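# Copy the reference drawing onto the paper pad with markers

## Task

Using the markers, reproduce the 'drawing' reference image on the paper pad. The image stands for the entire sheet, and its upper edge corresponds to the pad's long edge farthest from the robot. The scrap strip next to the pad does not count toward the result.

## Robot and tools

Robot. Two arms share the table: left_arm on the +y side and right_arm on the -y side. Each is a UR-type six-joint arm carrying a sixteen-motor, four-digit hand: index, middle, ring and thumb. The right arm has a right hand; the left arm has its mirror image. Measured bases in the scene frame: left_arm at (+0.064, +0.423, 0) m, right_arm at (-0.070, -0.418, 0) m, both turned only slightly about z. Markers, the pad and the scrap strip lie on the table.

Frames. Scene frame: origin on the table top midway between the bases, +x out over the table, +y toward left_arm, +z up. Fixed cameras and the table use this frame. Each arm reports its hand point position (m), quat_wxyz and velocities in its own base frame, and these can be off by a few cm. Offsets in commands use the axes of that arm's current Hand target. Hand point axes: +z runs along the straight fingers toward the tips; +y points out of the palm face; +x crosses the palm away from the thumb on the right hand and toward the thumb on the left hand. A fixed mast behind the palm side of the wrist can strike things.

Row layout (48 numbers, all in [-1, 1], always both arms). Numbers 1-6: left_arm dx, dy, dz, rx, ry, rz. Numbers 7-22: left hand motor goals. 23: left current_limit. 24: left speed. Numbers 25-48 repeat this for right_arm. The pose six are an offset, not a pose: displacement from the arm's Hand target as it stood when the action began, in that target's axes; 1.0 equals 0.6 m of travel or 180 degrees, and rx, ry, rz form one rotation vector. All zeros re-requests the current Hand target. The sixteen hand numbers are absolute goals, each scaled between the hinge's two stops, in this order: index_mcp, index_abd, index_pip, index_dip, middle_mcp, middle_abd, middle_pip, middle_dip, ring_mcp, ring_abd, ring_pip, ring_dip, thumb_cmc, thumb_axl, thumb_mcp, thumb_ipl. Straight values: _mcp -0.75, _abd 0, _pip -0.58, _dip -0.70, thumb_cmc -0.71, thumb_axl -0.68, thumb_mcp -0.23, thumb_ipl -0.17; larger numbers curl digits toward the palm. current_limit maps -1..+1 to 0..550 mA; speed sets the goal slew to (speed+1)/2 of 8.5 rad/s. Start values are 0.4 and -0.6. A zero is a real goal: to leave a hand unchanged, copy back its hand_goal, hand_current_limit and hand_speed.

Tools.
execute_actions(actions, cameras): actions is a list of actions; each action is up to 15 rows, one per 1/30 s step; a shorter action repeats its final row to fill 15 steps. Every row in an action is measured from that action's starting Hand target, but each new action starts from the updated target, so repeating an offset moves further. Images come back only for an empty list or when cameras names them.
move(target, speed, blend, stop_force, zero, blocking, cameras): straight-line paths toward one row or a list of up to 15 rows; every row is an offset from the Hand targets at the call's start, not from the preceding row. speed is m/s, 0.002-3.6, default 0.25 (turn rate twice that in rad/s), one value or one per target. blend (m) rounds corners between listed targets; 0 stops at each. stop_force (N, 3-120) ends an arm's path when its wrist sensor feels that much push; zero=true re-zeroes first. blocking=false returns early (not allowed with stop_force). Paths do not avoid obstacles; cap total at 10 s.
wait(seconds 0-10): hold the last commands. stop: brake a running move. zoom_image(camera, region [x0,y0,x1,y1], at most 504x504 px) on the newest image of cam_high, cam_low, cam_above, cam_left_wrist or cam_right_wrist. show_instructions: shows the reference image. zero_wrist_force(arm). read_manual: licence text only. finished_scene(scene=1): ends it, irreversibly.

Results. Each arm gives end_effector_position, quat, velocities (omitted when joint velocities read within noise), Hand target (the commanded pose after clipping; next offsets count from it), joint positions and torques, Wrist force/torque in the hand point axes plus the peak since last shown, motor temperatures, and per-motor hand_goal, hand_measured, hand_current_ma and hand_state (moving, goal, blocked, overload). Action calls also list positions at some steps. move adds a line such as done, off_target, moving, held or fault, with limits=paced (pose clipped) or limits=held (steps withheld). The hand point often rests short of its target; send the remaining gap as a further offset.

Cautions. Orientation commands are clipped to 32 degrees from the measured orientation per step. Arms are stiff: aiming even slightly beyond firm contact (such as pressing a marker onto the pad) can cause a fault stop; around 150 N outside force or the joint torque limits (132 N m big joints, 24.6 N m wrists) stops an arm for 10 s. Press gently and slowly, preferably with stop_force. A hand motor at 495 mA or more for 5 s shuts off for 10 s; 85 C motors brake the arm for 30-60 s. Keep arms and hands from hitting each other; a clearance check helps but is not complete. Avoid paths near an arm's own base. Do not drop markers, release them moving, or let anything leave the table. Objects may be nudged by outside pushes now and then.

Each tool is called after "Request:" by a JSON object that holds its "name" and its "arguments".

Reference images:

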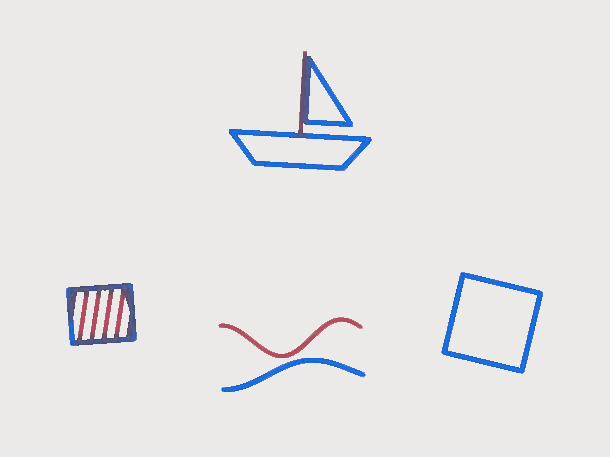

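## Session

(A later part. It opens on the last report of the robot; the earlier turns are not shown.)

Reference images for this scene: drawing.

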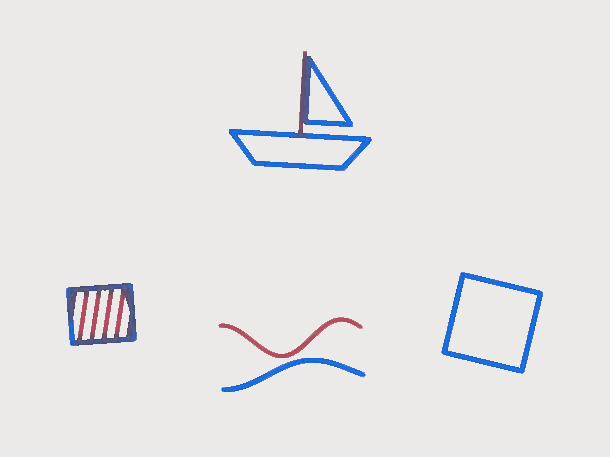

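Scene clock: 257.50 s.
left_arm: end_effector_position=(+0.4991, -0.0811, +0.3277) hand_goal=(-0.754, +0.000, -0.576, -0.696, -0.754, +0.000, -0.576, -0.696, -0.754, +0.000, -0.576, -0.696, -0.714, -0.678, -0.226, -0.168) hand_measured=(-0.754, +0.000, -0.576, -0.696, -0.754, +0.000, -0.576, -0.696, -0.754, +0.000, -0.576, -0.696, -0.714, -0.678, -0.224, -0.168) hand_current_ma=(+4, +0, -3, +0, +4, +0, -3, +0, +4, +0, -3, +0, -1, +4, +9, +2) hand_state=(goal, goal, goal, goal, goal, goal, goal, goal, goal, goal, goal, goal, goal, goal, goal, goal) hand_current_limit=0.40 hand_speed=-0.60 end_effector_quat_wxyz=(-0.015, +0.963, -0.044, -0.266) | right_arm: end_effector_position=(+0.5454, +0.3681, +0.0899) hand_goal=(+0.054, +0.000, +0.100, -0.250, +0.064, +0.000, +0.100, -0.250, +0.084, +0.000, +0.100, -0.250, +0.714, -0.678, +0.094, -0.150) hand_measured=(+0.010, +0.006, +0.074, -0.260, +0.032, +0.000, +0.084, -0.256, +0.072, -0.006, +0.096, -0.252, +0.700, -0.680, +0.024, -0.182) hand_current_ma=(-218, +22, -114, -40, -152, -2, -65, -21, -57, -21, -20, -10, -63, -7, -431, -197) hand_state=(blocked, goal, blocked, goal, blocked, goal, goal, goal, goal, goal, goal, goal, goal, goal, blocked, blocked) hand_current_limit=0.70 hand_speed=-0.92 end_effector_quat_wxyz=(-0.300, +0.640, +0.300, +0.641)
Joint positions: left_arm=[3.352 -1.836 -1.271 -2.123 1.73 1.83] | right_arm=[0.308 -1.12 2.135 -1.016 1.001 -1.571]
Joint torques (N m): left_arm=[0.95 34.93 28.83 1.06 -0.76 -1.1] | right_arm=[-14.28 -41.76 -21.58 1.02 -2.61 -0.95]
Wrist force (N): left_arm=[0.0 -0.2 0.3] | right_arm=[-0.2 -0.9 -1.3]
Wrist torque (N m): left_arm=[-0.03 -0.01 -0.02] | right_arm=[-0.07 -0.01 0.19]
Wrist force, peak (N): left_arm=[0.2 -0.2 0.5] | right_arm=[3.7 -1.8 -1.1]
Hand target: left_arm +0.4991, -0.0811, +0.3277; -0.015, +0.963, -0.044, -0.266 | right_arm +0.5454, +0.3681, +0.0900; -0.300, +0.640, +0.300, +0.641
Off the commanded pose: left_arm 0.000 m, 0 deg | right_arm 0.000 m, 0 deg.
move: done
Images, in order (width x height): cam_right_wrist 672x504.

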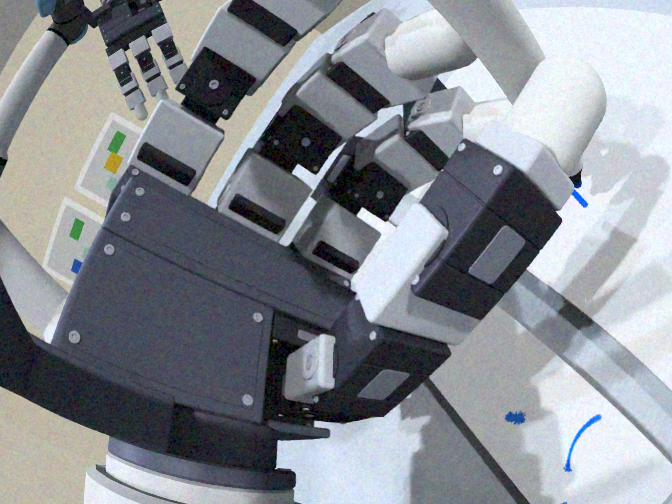

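Request:
{"name": "move", "arguments": {"target": [0,0,0,0,0,0,-0.754,0,-0.576,-0.696,-0.754,0,-0.576,-0.696,-0.754,0,-0.576,-0.696,-0.714,-0.678,-0.226,-0.168,0.4,-0.6,0,-0.0121,-0.206,0,0,0,0.055,0,0.10,-0.25,0.065,0,0.10,-0.25,0.085,0,0.10,-0.25,0.714,-0.678,0.095,-0.15,0.7,-0.92], "speed": 0.15, "cameras": ["cam_above"]}}

Request:
{"name": "zoom_image", "arguments": {"camera": "cam_above", "region": [400, 280, 540, 380]}}

Request:
{"name": "zoom_image", "arguments": {"camera": "cam_above", "region": [310, 130, 640, 400]}}

Scene clock: 260.27 s.
left_arm: end_effector_position=(+0.4991, -0.0811, +0.3277) hand_goal=(-0.754, +0.000, -0.576, -0.696, -0.754, +0.000, -0.576, -0.696, -0.754, +0.000, -0.576, -0.696, -0.714, -0.678, -0.226, -0.168) hand_measured=(-0.754, +0.000, -0.576, -0.696, -0.754, +0.000, -0.576, -0.696, -0.754, +0.000, -0.576, -0.696, -0.714, -0.678, -0.224, -0.168) hand_current_ma=(+4, +0, -3, +0, +4, +0, -3, +0, +4, +0, -3, +0, -1, +4, +9, +2) hand_state=(goal, goal, goal, goal, goal, goal, goal, goal, goal, goal, goal, goal, goal, goal, goal, goal) hand_current_limit=0.40 hand_speed=-0.60 end_effector_quat_wxyz=(-0.015, +0.963, -0.044, -0.266) | right_arm: end_effector_position=(+0.4609, +0.2778, +0.0898) hand_goal=(+0.054, +0.000, +0.100, -0.250, +0.064, +0.000, +0.100, -0.250, +0.084, +0.000, +0.100, -0.250, +0.714, -0.678, +0.094, -0.150) hand_measured=(+0.010, +0.006, +0.074, -0.260, +0.032, +0.000, +0.084, -0.256, +0.072, -0.006, +0.096, -0.252, +0.700, -0.680, +0.024, -0.182) hand_current_ma=(-218, +21, -114, -40, -152, -2, -65, -21, -58, -21, -20, -10, -63, -7, -431, -197) hand_state=(blocked, goal, blocked, goal, blocked, goal, goal, goal, goal, goal, goal, goal, goal, goal, blocked, blocked) hand_current_limit=0.70 hand_speed=-0.92 end_effector_quat_wxyz=(-0.300, +0.640, +0.300, +0.641)
Joint positions: left_arm=[3.352 -1.836 -1.271 -2.123 1.73 1.83] | right_arm=[0.087 -1.312 2.484 -1.173 0.781 -1.571]
Joint torques (N m): left_arm=[0.3 34.67 27.2 1.04 -0.7 -1.05] | right_arm=[-14.22 -30.8 -0.32 -4.13 -2.72 0.79]
Wrist force (N): left_arm=[0.1 0.1 0.2] | right_arm=[0.1 -0.7 -1.4]
Wrist torque (N m): left_arm=[0.02 -0.02 -0.02] | right_arm=[-0.04 -0.07 0.15]
Wrist force, peak (N): left_arm=[0.0 0.3 0.4] | right_arm=[-0.1 -0.8 -2.0]
Hand target: left_arm +0.4991, -0.0811, +0.3277; -0.015, +0.963, -0.044, -0.266 | right_arm +0.4608, +0.2777, +0.0899; -0.300, +0.640, +0.300, +0.641
Off the commanded pose: left_arm 0.000 m, 0 deg | right_arm 0.000 m, 0 deg.
move: done
Images, in order (width x height): cam_above 896x504.

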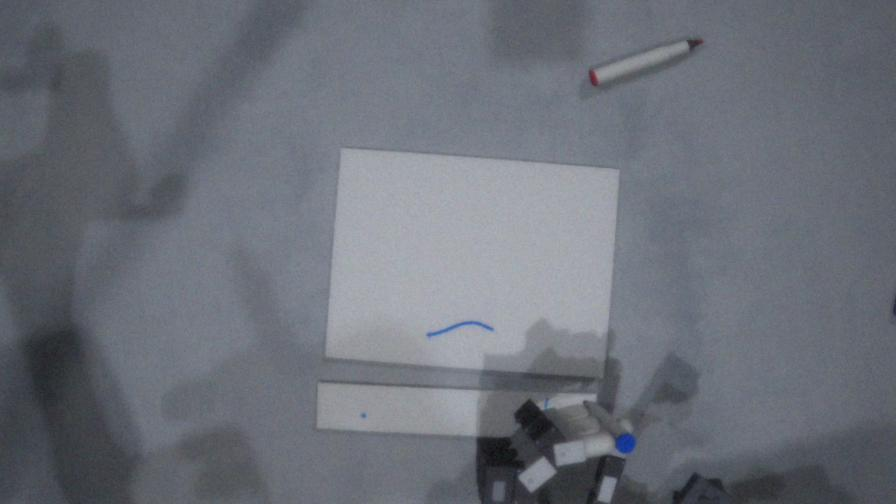

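Scaled by 3.600 from the camera's 896x504 image, which has a finer 1280x720 frame.

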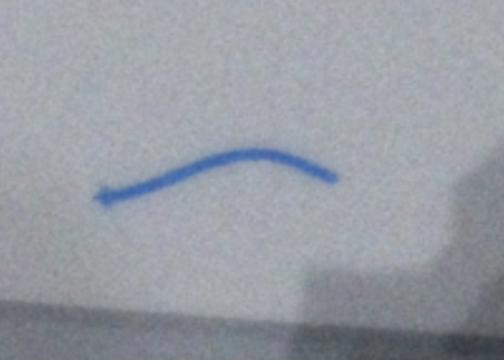

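Scaled by 1.527 from the camera's 896x504 image, which has a finer 1280x720 frame.

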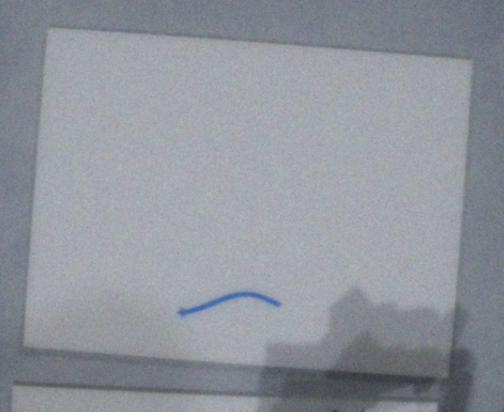

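Request:
{"name": "zoom_image", "arguments": {"camera": "cam_above", "region": [420, 315, 500, 345]}}

Request:
{"name": "wait", "arguments": {"seconds": 0.1, "cameras": ["cam_right_wrist", "cam_low"]}}

Request:
{"name": "zoom_image", "arguments": {"camera": "cam_right_wrist", "region": [532, 120, 672, 260]}}

Scaled by 6.300 from the camera's 896x504 image, which has a finer 1280x720 frame.

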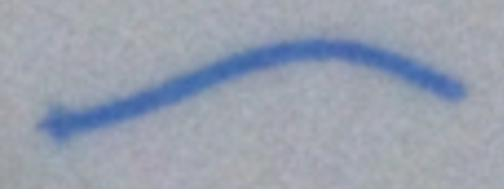

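Scene clock: 261.57 s.
left_arm: end_effector_position=(+0.4991, -0.0811, +0.3277) hand_goal=(-0.754, +0.000, -0.576, -0.696, -0.754, +0.000, -0.576, -0.696, -0.754, +0.000, -0.576, -0.696, -0.714, -0.678, -0.226, -0.168) hand_measured=(-0.754, +0.000, -0.576, -0.696, -0.754, +0.000, -0.576, -0.696, -0.754, +0.000, -0.576, -0.696, -0.714, -0.678, -0.224, -0.168) hand_current_ma=(+4, +0, -3, +0, +4, +0, -3, +0, +4, +0, -3, +0, -1, +4, +9, +2) hand_state=(goal, goal, goal, goal, goal, goal, goal, goal, goal, goal, goal, goal, goal, goal, goal, goal) hand_current_limit=0.40 hand_speed=-0.60 end_effector_quat_wxyz=(-0.015, +0.963, -0.044, -0.266) | right_arm: end_effector_position=(+0.4608, +0.2777, +0.0899) hand_goal=(+0.054, +0.000, +0.100, -0.250, +0.064, +0.000, +0.100, -0.250, +0.084, +0.000, +0.100, -0.250, +0.714, -0.678, +0.094, -0.150) hand_measured=(+0.010, +0.006, +0.074, -0.260, +0.032, +0.000, +0.084, -0.256, +0.072, -0.006, +0.096, -0.252, +0.700, -0.680, +0.024, -0.182) hand_current_ma=(-218, +21, -114, -40, -152, -2, -65, -21, -58, -21, -20, -10, -63, -7, -431, -197) hand_state=(blocked, goal, blocked, goal, blocked, goal, goal, goal, goal, goal, goal, goal, goal, goal, blocked, blocked) hand_current_limit=0.70 hand_speed=-0.92 end_effector_quat_wxyz=(-0.300, +0.640, +0.300, +0.641)
Joint positions: left_arm=[3.352 -1.836 -1.271 -2.123 1.73 1.83] | right_arm=[0.087 -1.312 2.484 -1.173 0.78 -1.571]
Joint torques (N m): left_arm=[1.21 34.21 27.89 1.15 -0.81 -1.24] | right_arm=[-13.62 -31.64 0.88 -4.5 -2.65 0.89]
Wrist force (N): left_arm=[0.0 0.0 0.2] | right_arm=[0.6 -0.7 -1.5]
Wrist torque (N m): left_arm=[0.00 -0.01 -0.02] | right_arm=[-0.02 -0.13 0.19]
Wrist force, peak (N): left_arm=[-0.2 0.2 0.5] | right_arm=[0.6 -0.7 -1.5]
Hand target: left_arm +0.4991, -0.0811, +0.3277; -0.015, +0.963, -0.044, -0.266 | right_arm +0.4608, +0.2777, +0.0899; -0.300, +0.640, +0.300, +0.641
Off the commanded pose: left_arm 0.000 m, 0 deg | right_arm 0.000 m, 0 deg.
wait: 0.10 s; at rest from the start
Images, in order (width x height): cam_low 896x504, cam_right_wrist 672x504.

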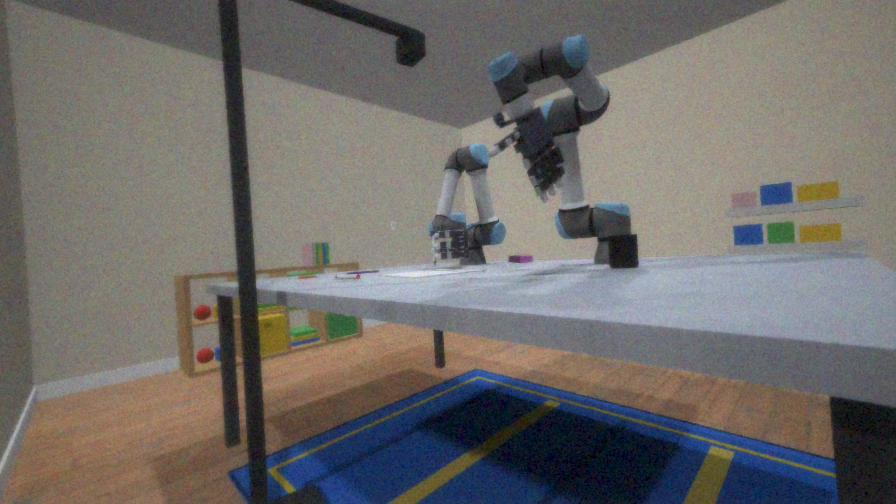

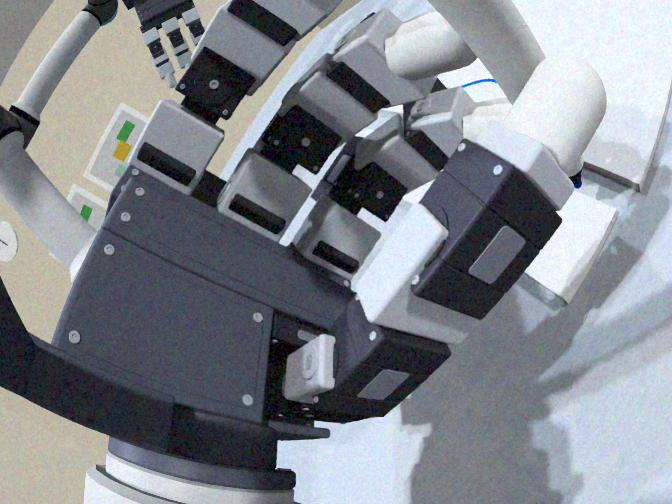

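Scaled by 3.600 from the camera's 672x504 image, which has a finer 960x720 frame.

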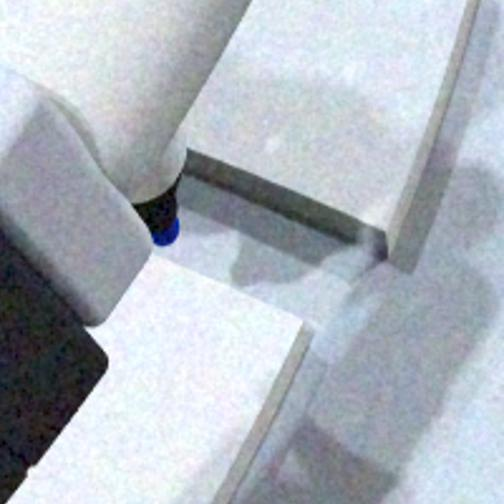

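Request:
{"name": "move", "arguments": {"target": [0,0,0,0,0,0,-0.754,0,-0.576,-0.696,-0.754,0,-0.576,-0.696,-0.754,0,-0.576,-0.696,-0.714,-0.678,-0.226,-0.168,0.4,-0.6,-0.023,0,-0.01,0,0,0,0.055,0,0.10,-0.25,0.065,0,0.10,-0.25,0.085,0,0.10,-0.25,0.714,-0.678,0.095,-0.15,0.7,-0.92], "speed": 0.08}}

Request:
{"name": "move", "arguments": {"target": [0,0,0,0,0,0,-0.754,0,-0.576,-0.696,-0.754,0,-0.576,-0.696,-0.754,0,-0.576,-0.696,-0.714,-0.678,-0.226,-0.168,0.4,-0.6,-0.015,0,0,0,0,0,0.055,0,0.10,-0.25,0.065,0,0.10,-0.25,0.085,0,0.10,-0.25,0.714,-0.678,0.095,-0.15,0.7,-0.92], "speed": 0.008, "stop_force": 3}}

Request:
{"name": "move", "arguments": {"target": [[0,0,0,0,0,0,-0.754,0,-0.576,-0.696,-0.754,0,-0.576,-0.696,-0.754,0,-0.576,-0.696,-0.714,-0.678,-0.226,-0.168,0.4,-0.6,0.025,0,0,0,0,0,0.055,0,0.10,-0.25,0.065,0,0.10,-0.25,0.085,0,0.10,-0.25,0.714,-0.678,0.095,-0.15,0.7,-0.92],
[0,0,0,0,0,0,-0.754,0,-0.576,-0.696,-0.754,0,-0.576,-0.696,-0.754,0,-0.576,-0.696,-0.714,-0.678,-0.226,-0.168,0.4,-0.6,0.035,0.04,-0.08,0,0,0,0.055,0,0.10,-0.25,0.065,0,0.10,-0.25,0.085,0,0.10,-0.25,0.714,-0.678,0.095,-0.15,0.7,-0.92]], "speed": 0.12, "cameras": ["cam_above"]}}

Request:
{"name": "zoom_image", "arguments": {"camera": "cam_above", "region": [500, 370, 620, 450]}}

Scene clock: 266.40 s.
left_arm: end_effector_position=(+0.4991, -0.0811, +0.3277) hand_goal=(-0.754, +0.000, -0.576, -0.696, -0.754, +0.000, -0.576, -0.696, -0.754, +0.000, -0.576, -0.696, -0.714, -0.678, -0.226, -0.168) hand_measured=(-0.754, +0.000, -0.576, -0.696, -0.754, +0.000, -0.576, -0.696, -0.754, +0.000, -0.576, -0.696, -0.714, -0.678, -0.224, -0.168) hand_current_ma=(+4, +0, -3, +0, +4, +0, -3, +0, +4, +0, -3, +0, -1, +4, +9, +2) hand_state=(goal, goal, goal, goal, goal, goal, goal, goal, goal, goal, goal, goal, goal, goal, goal, goal) hand_current_limit=0.40 hand_speed=-0.60 end_effector_quat_wxyz=(-0.015, +0.963, -0.044, -0.266) | right_arm: end_effector_position=(+0.4570, +0.2731, +0.0761) hand_goal=(+0.054, +0.000, +0.100, -0.250, +0.064, +0.000, +0.100, -0.250, +0.084, +0.000, +0.100, -0.250, +0.714, -0.678, +0.094, -0.150) hand_measured=(+0.010, +0.006, +0.074, -0.260, +0.032, +0.000, +0.084, -0.256, +0.072, -0.006, +0.096, -0.252, +0.700, -0.680, +0.024, -0.182) hand_current_ma=(-218, +21, -114, -40, -152, -2, -65, -21, -58, -21, -20, -10, -63, -7, -431, -197) hand_state=(blocked, goal, blocked, goal, blocked, goal, goal, goal, goal, goal, goal, goal, goal, goal, blocked, blocked) hand_current_limit=0.70 hand_speed=-0.92 end_effector_quat_wxyz=(-0.300, +0.640, +0.300, +0.641)
Joint positions: left_arm=[3.352 -1.836 -1.271 -2.123 1.73 1.83] | right_arm=[0.07 -1.271 2.506 -1.236 0.764 -1.571]
Joint torques (N m): left_arm=[0.34 33.92 28.46 1.22 -1.03 -1.18] | right_arm=[-14.03 -7.61 2.63 -4.3 -2.88 0.87]
Wrist force (N): left_arm=[0.2 0.0 0.2] | right_arm=[0.0 -0.6 -1.2]
Wrist torque (N m): left_arm=[0.00 -0.03 -0.02] | right_arm=[-0.04 -0.05 0.13]
Wrist force, peak (N): left_arm=[-0.3 0.1 0.4] | right_arm=[0.0 -0.7 -1.6]
Hand target: left_arm +0.4991, -0.0811, +0.3277; -0.015, +0.963, -0.044, -0.266 | right_arm +0.4570, +0.2731, +0.0761; -0.300, +0.640, +0.300, +0.641
Off the commanded pose: left_arm 0.000 m, 0 deg | right_arm 0.000 m, 0 deg.
move: done

Scene clock: 268.27 s.
left_arm: end_effector_position=(+0.4991, -0.0811, +0.3277) hand_goal=(-0.754, +0.000, -0.576, -0.696, -0.754, +0.000, -0.576, -0.696, -0.754, +0.000, -0.576, -0.696, -0.714, -0.678, -0.226, -0.168) hand_measured=(-0.754, +0.000, -0.576, -0.696, -0.754, +0.000, -0.576, -0.696, -0.754, +0.000, -0.576, -0.696, -0.714, -0.678, -0.224, -0.168) hand_current_ma=(+4, +0, -3, +0, +4, +0, -3, +0, +4, +0, -3, +0, -1, +4, +9, +2) hand_state=(goal, goal, goal, goal, goal, goal, goal, goal, goal, goal, goal, goal, goal, goal, goal, goal) hand_current_limit=0.40 hand_speed=-0.60 end_effector_quat_wxyz=(-0.015, +0.963, -0.044, -0.266) | right_arm: end_effector_position=(+0.4570, +0.2731, +0.0711) hand_goal=(+0.054, +0.000, +0.100, -0.250, +0.064, +0.000, +0.100, -0.250, +0.084, +0.000, +0.100, -0.250, +0.714, -0.678, +0.094, -0.150) hand_measured=(+0.010, +0.008, +0.074, -0.260, +0.032, +0.002, +0.084, -0.256, +0.072, -0.004, +0.096, -0.252, +0.700, -0.680, +0.024, -0.182) hand_current_ma=(-218, +32, -114, -40, -152, +9, -65, -21, -58, -11, -20, -10, -58, -7, -431, -197) hand_state=(blocked, goal, blocked, goal, blocked, goal, goal, goal, goal, goal, goal, goal, goal, goal, blocked, blocked) hand_current_limit=0.70 hand_speed=-0.92 end_effector_quat_wxyz=(-0.300, +0.640, +0.300, +0.641)
Joint positions: left_arm=[3.352 -1.836 -1.271 -2.123 1.73 1.83] | right_arm=[0.07 -1.252 2.508 -1.257 0.764 -1.571]
Joint torques (N m): left_arm=[0.71 34.69 28.09 1.2 -0.72 -1.27] | right_arm=[-10.69 -30.99 -13.38 1.68 -1.99 -0.19]
Wrist force (N): left_arm=[0.1 0.1 0.2] | right_arm=[1.9 -0.7 -1.7]
Wrist torque (N m): left_arm=[0.01 -0.02 -0.02] | right_arm=[-0.02 -0.11 0.06]
Wrist force, peak (N): left_arm=[-0.1 0.1 0.4] | right_arm=[3.9 -1.0 -1.5]
Hand target: left_arm +0.4991, -0.0811, +0.3277; -0.015, +0.963, -0.044, -0.266 | right_arm +0.4570, +0.2731, +0.0711; -0.300, +0.640, +0.300, +0.641 (not the last commanded pose)
Off the commanded pose: left_arm 0.000 m, 0 deg | right_arm 0.004 m, 0 deg.
move: contact (right_arm)

Scene clock: 270.30 s.
left_arm: end_effector_position=(+0.4991, -0.0811, +0.3277) hand_goal=(-0.754, +0.000, -0.576, -0.696, -0.754, +0.000, -0.576, -0.696, -0.754, +0.000, -0.576, -0.696, -0.714, -0.678, -0.226, -0.168) hand_measured=(-0.754, +0.000, -0.576, -0.696, -0.754, +0.000, -0.576, -0.696, -0.754, +0.000, -0.576, -0.696, -0.714, -0.678, -0.224, -0.168) hand_current_ma=(+4, +0, -3, +0, +4, +0, -3, +0, +4, +0, -3, +0, -1, +4, +9, +2) hand_state=(goal, goal, goal, goal, goal, goal, goal, goal, goal, goal, goal, goal, goal, goal, goal, goal) hand_current_limit=0.40 hand_speed=-0.60 end_effector_quat_wxyz=(-0.015, +0.963, -0.044, -0.266) | right_arm: end_effector_position=(+0.4448, +0.2209, +0.0921) hand_goal=(+0.054, +0.000, +0.100, -0.250, +0.064, +0.000, +0.100, -0.250, +0.084, +0.000, +0.100, -0.250, +0.714, -0.678, +0.094, -0.150) hand_measured=(+0.010, +0.006, +0.074, -0.260, +0.032, +0.000, +0.084, -0.256, +0.072, -0.006, +0.096, -0.252, +0.700, -0.680, +0.024, -0.182) hand_current_ma=(-218, +21, -114, -40, -152, -2, -65, -21, -58, -21, -20, -10, -63, -7, -431, -197) hand_state=(blocked, goal, blocked, goal, blocked, goal, goal, goal, goal, goal, goal, goal, goal, goal, blocked, blocked) hand_current_limit=0.70 hand_speed=-0.92 end_effector_quat_wxyz=(-0.300, +0.640, +0.300, +0.641)
Joint positions: left_arm=[3.352 -1.836 -1.271 -2.123 1.73 1.83] | right_arm=[-0.155 -1.393 2.601 -1.21 0.539 -1.57]
Joint torques (N m): left_arm=[0.5 33.83 28.48 1.19 -0.84 -1.28] | right_arm=[-14.05 -26.73 2.24 -3.61 -2.69 0.9]
Wrist force (N): left_arm=[-0.1 0.1 0.2] | right_arm=[0.1 -0.7 -1.3]
Wrist torque (N m): left_arm=[0.02 0.01 -0.04] | right_arm=[-0.05 -0.06 0.15]
Wrist force, peak (N): left_arm=[0.3 0.1 0.5] | right_arm=[2.0 -1.0 -1.3]
Hand target: left_arm +0.4991, -0.0811, +0.3277; -0.015, +0.963, -0.044, -0.266 | right_arm +0.4447, +0.2208, +0.0921; -0.300, +0.640, +0.300, +0.641
Off the commanded pose: left_arm 0.000 m, 0 deg | right_arm 0.000 m, 0 deg.
move: done
Images, in order (width x height): cam_above 896x504.

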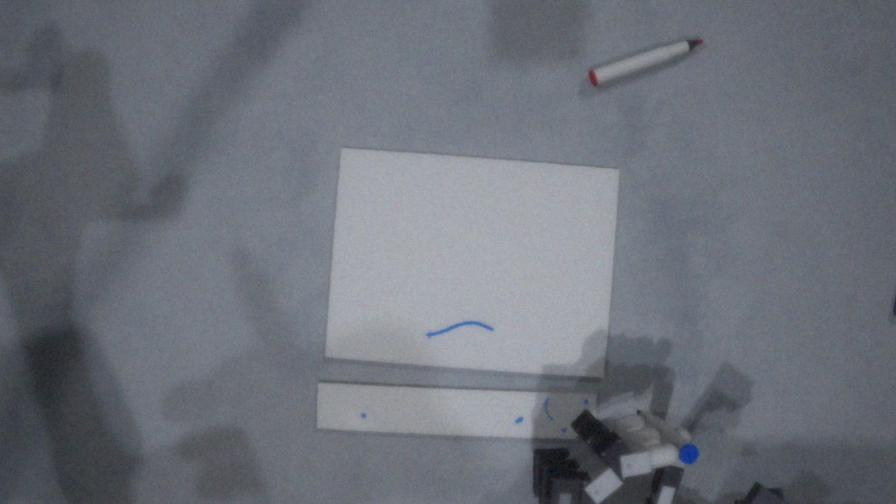

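Scaled by 4.200 from the camera's 896x504 image, which has a finer 1280x720 frame.

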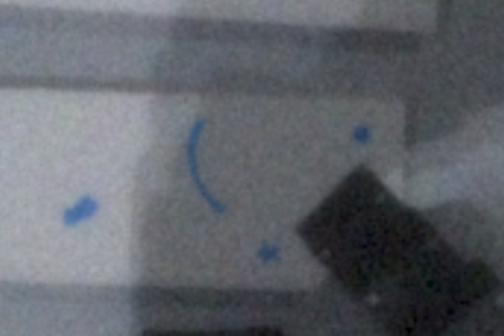

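Request:
{"name": "move", "arguments": {"target": [0,0,0,0,0,0,-0.754,0,-0.576,-0.696,-0.754,0,-0.576,-0.696,-0.754,0,-0.576,-0.696,-0.714,-0.678,-0.226,-0.168,0.4,-0.6,-0.0202,0.08295,0.26128,0,0,0,0.055,0,0.10,-0.25,0.065,0,0.10,-0.25,0.085,0,0.10,-0.25,0.714,-0.678,0.095,-0.15,0.7,-0.92], "speed": 0.15}}

Request:
{"name": "move", "arguments": {"target": [0,0,0,0,0,0,-0.754,0,-0.576,-0.696,-0.754,0,-0.576,-0.696,-0.754,0,-0.576,-0.696,-0.714,-0.678,-0.226,-0.168,0.4,-0.6,-0.018,0,0,0,0,0,0.055,0,0.10,-0.25,0.065,0,0.10,-0.25,0.085,0,0.10,-0.25,0.714,-0.678,0.095,-0.15,0.7,-0.92], "speed": 0.01, "stop_force": 3}}

Request:
{"name": "move", "arguments": {"target": [[0,0,0,0,0,0,-0.754,0,-0.576,-0.696,-0.754,0,-0.576,-0.696,-0.754,0,-0.576,-0.696,-0.714,-0.678,-0.226,-0.168,0.4,-0.6,-0.0002,0.01973,-0.06387,0,0,0,0.055,0,0.10,-0.25,0.065,0,0.10,-0.25,0.085,0,0.10,-0.25,0.714,-0.678,0.095,-0.15,0.7,-0.92],
[0,0,0,0,0,0,-0.754,0,-0.576,-0.696,-0.754,0,-0.576,-0.696,-0.754,0,-0.576,-0.696,-0.714,-0.678,-0.226,-0.168,0.4,-0.6,-0.0003,-0.04423,-0.08359,0,0,0,0.055,0,0.10,-0.25,0.065,0,0.10,-0.25,0.085,0,0.10,-0.25,0.714,-0.678,0.095,-0.15,0.7,-0.92],
[0,0,0,0,0,0,-0.754,0,-0.576,-0.696,-0.754,0,-0.576,-0.696,-0.754,0,-0.576,-0.696,-0.714,-0.678,-0.226,-0.168,0.4,-0.6,-0.0001,-0.06395,-0.01973,0,0,0,0.055,0,0.10,-0.25,0.065,0,0.10,-0.25,0.085,0,0.10,-0.25,0.714,-0.678,0.095,-0.15,0.7,-0.92],
[0,0,0,0,0,0,-0.754,0,-0.576,-0.696,-0.754,0,-0.576,-0.696,-0.754,0,-0.576,-0.696,-0.714,-0.678,-0.226,-0.168,0.4,-0.6,0,0,0,0,0,0,0.055,0,0.10,-0.25,0.065,0,0.10,-0.25,0.085,0,0.10,-0.25,0.714,-0.678,0.095,-0.15,0.7,-0.92],
[0,0,0,0,0,0,-0.754,0,-0.576,-0.696,-0.754,0,-0.576,-0.696,-0.754,0,-0.576,-0.696,-0.714,-0.678,-0.226,-0.168,0.4,-0.6,0.025,0,0,0,0,0,0.055,0,0.10,-0.25,0.065,0,0.10,-0.25,0.085,0,0.10,-0.25,0.714,-0.678,0.095,-0.15,0.7,-0.92]], "speed": 0.045, "cameras": ["cam_right_wrist"]}}

Scene clock: 274.97 s.
left_arm: end_effector_position=(+0.4991, -0.0811, +0.3277) hand_goal=(-0.754, +0.000, -0.576, -0.696, -0.754, +0.000, -0.576, -0.696, -0.754, +0.000, -0.576, -0.696, -0.714, -0.678, -0.226, -0.168) hand_measured=(-0.754, +0.000, -0.576, -0.696, -0.754, +0.000, -0.576, -0.696, -0.754, +0.000, -0.576, -0.696, -0.714, -0.678, -0.224, -0.168) hand_current_ma=(+4, +0, -3, +0, +4, +0, -3, +0, +4, +0, -3, +0, -1, +4, +9, +2) hand_state=(goal, goal, goal, goal, goal, goal, goal, goal, goal, goal, goal, goal, goal, goal, goal, goal) hand_current_limit=0.40 hand_speed=-0.60 end_effector_quat_wxyz=(-0.015, +0.963, -0.044, -0.266) | right_arm: end_effector_position=(+0.5831, +0.3095, +0.0802) hand_goal=(+0.054, +0.000, +0.100, -0.250, +0.064, +0.000, +0.100, -0.250, +0.084, +0.000, +0.100, -0.250, +0.714, -0.678, +0.094, -0.150) hand_measured=(+0.010, +0.006, +0.074, -0.260, +0.032, +0.000, +0.084, -0.256, +0.072, -0.006, +0.096, -0.252, +0.700, -0.680, +0.024, -0.182) hand_current_ma=(-218, +21, -114, -40, -152, -2, -65, -21, -58, -21, -20, -10, -63, -7, -431, -197) hand_state=(blocked, goal, blocked, goal, blocked, goal, goal, goal, goal, goal, goal, goal, goal, goal, blocked, blocked) hand_current_limit=0.70 hand_speed=-0.92 end_effector_quat_wxyz=(-0.300, +0.640, +0.300, +0.641)
Joint positions: left_arm=[3.352 -1.836 -1.271 -2.123 1.73 1.83] | right_arm=[0.141 -1.095 2.134 -1.04 0.834 -1.571]
Joint torques (N m): left_arm=[0.11 34.66 28.33 1.22 -0.9 -1.24] | right_arm=[13.81 -18.15 -22.05 1.19 2.76 -1.74]
Wrist force (N): left_arm=[-0.1 0.1 0.2] | right_arm=[-0.1 -0.9 -1.3]
Wrist torque (N m): left_arm=[0.01 0.00 -0.03] | right_arm=[-0.07 -0.03 0.23]
Wrist force, peak (N): left_arm=[0.0 0.0 0.6] | right_arm=[0.2 -1.2 -2.1]
Hand target: left_arm +0.4991, -0.0811, +0.3277; -0.015, +0.963, -0.044, -0.266 | right_arm +0.5832, +0.3096, +0.0801; -0.300, +0.640, +0.300, +0.641
Off the commanded pose: left_arm 0.000 m, 0 deg | right_arm 0.000 m, 0 deg.
move: done

Scene clock: 277.17 s.
left_arm: end_effector_position=(+0.4991, -0.0811, +0.3277) hand_goal=(-0.754, +0.000, -0.576, -0.696, -0.754, +0.000, -0.576, -0.696, -0.754, +0.000, -0.576, -0.696, -0.714, -0.678, -0.226, -0.168) hand_measured=(-0.754, +0.000, -0.576, -0.696, -0.754, +0.000, -0.576, -0.696, -0.754, +0.000, -0.576, -0.696, -0.714, -0.678, -0.224, -0.168) hand_current_ma=(+4, +0, -3, +0, +4, +0, -3, +0, +4, +0, -3, +0, -1, +4, +9, +2) hand_state=(goal, goal, goal, goal, goal, goal, goal, goal, goal, goal, goal, goal, goal, goal, goal, goal) hand_current_limit=0.40 hand_speed=-0.60 end_effector_quat_wxyz=(-0.015, +0.963, -0.044, -0.266) | right_arm: end_effector_position=(+0.5832, +0.3096, +0.0716) hand_goal=(+0.054, +0.000, +0.100, -0.250, +0.064, +0.000, +0.100, -0.250, +0.084, +0.000, +0.100, -0.250, +0.714, -0.678, +0.094, -0.150) hand_measured=(+0.010, +0.010, +0.074, -0.260, +0.032, +0.004, +0.084, -0.256, +0.072, -0.002, +0.096, -0.252, +0.702, -0.680, +0.024, -0.182) hand_current_ma=(-218, +34, -114, -40, -152, +11, -65, -21, -58, -9, -20, -10, -57, -7, -431, -197) hand_state=(blocked, goal, blocked, goal, blocked, goal, goal, goal, goal, goal, goal, goal, goal, goal, blocked, blocked) hand_current_limit=0.70 hand_speed=-0.92 end_effector_quat_wxyz=(-0.300, +0.640, +0.300, +0.641)
Joint positions: left_arm=[3.352 -1.836 -1.271 -2.123 1.73 1.83] | right_arm=[0.141 -1.074 2.136 -1.063 0.835 -1.571]
Joint torques (N m): left_arm=[0.94 34.32 28 1.36 -0.94 -1.47] | right_arm=[12.2 -41.27 -16.86 1.39 2.49 0.04]
Wrist force (N): left_arm=[0.1 0.0 0.2] | right_arm=[1.5 -0.6 -1.3]
Wrist torque (N m): left_arm=[0.00 -0.02 -0.02] | right_arm=[-0.03 -0.09 0.17]
Wrist force, peak (N): left_arm=[0.0 0.3 0.5] | right_arm=[3.7 -1.1 -1.8]
Hand target: left_arm +0.4991, -0.0811, +0.3277; -0.015, +0.963, -0.044, -0.266 | right_arm +0.5832, +0.3096, +0.0716; -0.300, +0.640, +0.300, +0.641 (not the last commanded pose)
Off the commanded pose: left_arm 0.000 m, 0 deg | right_arm 0.002 m, 0 deg.
move: contact (right_arm)

Scene clock: 283.10 s.
left_arm: end_effector_position=(+0.4991, -0.0811, +0.3277) hand_goal=(-0.754, +0.000, -0.576, -0.696, -0.754, +0.000, -0.576, -0.696, -0.754, +0.000, -0.576, -0.696, -0.714, -0.678, -0.226, -0.168) hand_measured=(-0.754, +0.000, -0.576, -0.696, -0.754, +0.000, -0.576, -0.696, -0.754, +0.000, -0.576, -0.696, -0.714, -0.678, -0.224, -0.168) hand_current_ma=(+4, +0, -3, +0, +4, +0, -3, +0, +4, +0, -3, +0, -1, +4, +9, +2) hand_state=(goal, goal, goal, goal, goal, goal, goal, goal, goal, goal, goal, goal, goal, goal, goal, goal) hand_current_limit=0.40 hand_speed=-0.60 end_effector_quat_wxyz=(-0.015, +0.963, -0.044, -0.266) | right_arm: end_effector_position=(+0.5832, +0.3096, +0.0865) hand_goal=(+0.054, +0.000, +0.100, -0.250, +0.064, +0.000, +0.100, -0.250, +0.084, +0.000, +0.100, -0.250, +0.714, -0.678, +0.094, -0.150) hand_measured=(+0.010, +0.006, +0.074, -0.260, +0.032, +0.000, +0.084, -0.256, +0.070, -0.006, +0.094, -0.252, +0.700, -0.680, +0.024, -0.182) hand_current_ma=(-218, +20, -114, -39, -152, -2, -65, -21, -63, -20, -23, -6, -62, -7, -431, -197) hand_state=(blocked, goal, blocked, goal, blocked, goal, goal, goal, goal, goal, goal, goal, goal, goal, blocked, blocked) hand_current_limit=0.70 hand_speed=-0.92 end_effector_quat_wxyz=(-0.300, +0.640, +0.300, +0.641)
Joint positions: left_arm=[3.352 -1.836 -1.271 -2.123 1.73 1.83] | right_arm=[0.141 -1.11 2.132 -1.023 0.835 -1.571]
Joint torques (N m): left_arm=[1.3 33.46 28.57 1.42 -0.99 -1.49] | right_arm=[-13.75 -40.54 -20.95 1.17 -2.67 -0.96]
Wrist force (N): left_arm=[-0.2 0.0 0.0] | right_arm=[0.0 -0.8 -1.3]
Wrist torque (N m): left_arm=[0.01 0.02 -0.04] | right_arm=[-0.05 -0.05 0.23]
Wrist force, peak (N): left_arm=[0.0 0.1 0.5] | right_arm=[1.8 -1.4 -1.6]
Hand target: left_arm +0.4991, -0.0811, +0.3277; -0.015, +0.963, -0.044, -0.266 | right_arm +0.5832, +0.3096, +0.0866; -0.300, +0.640, +0.300, +0.641
Off the commanded pose: left_arm 0.000 m, 0 deg | right_arm 0.000 m, 0 deg.
move: done
Images, in order (width x height): cam_right_wrist 672x504.

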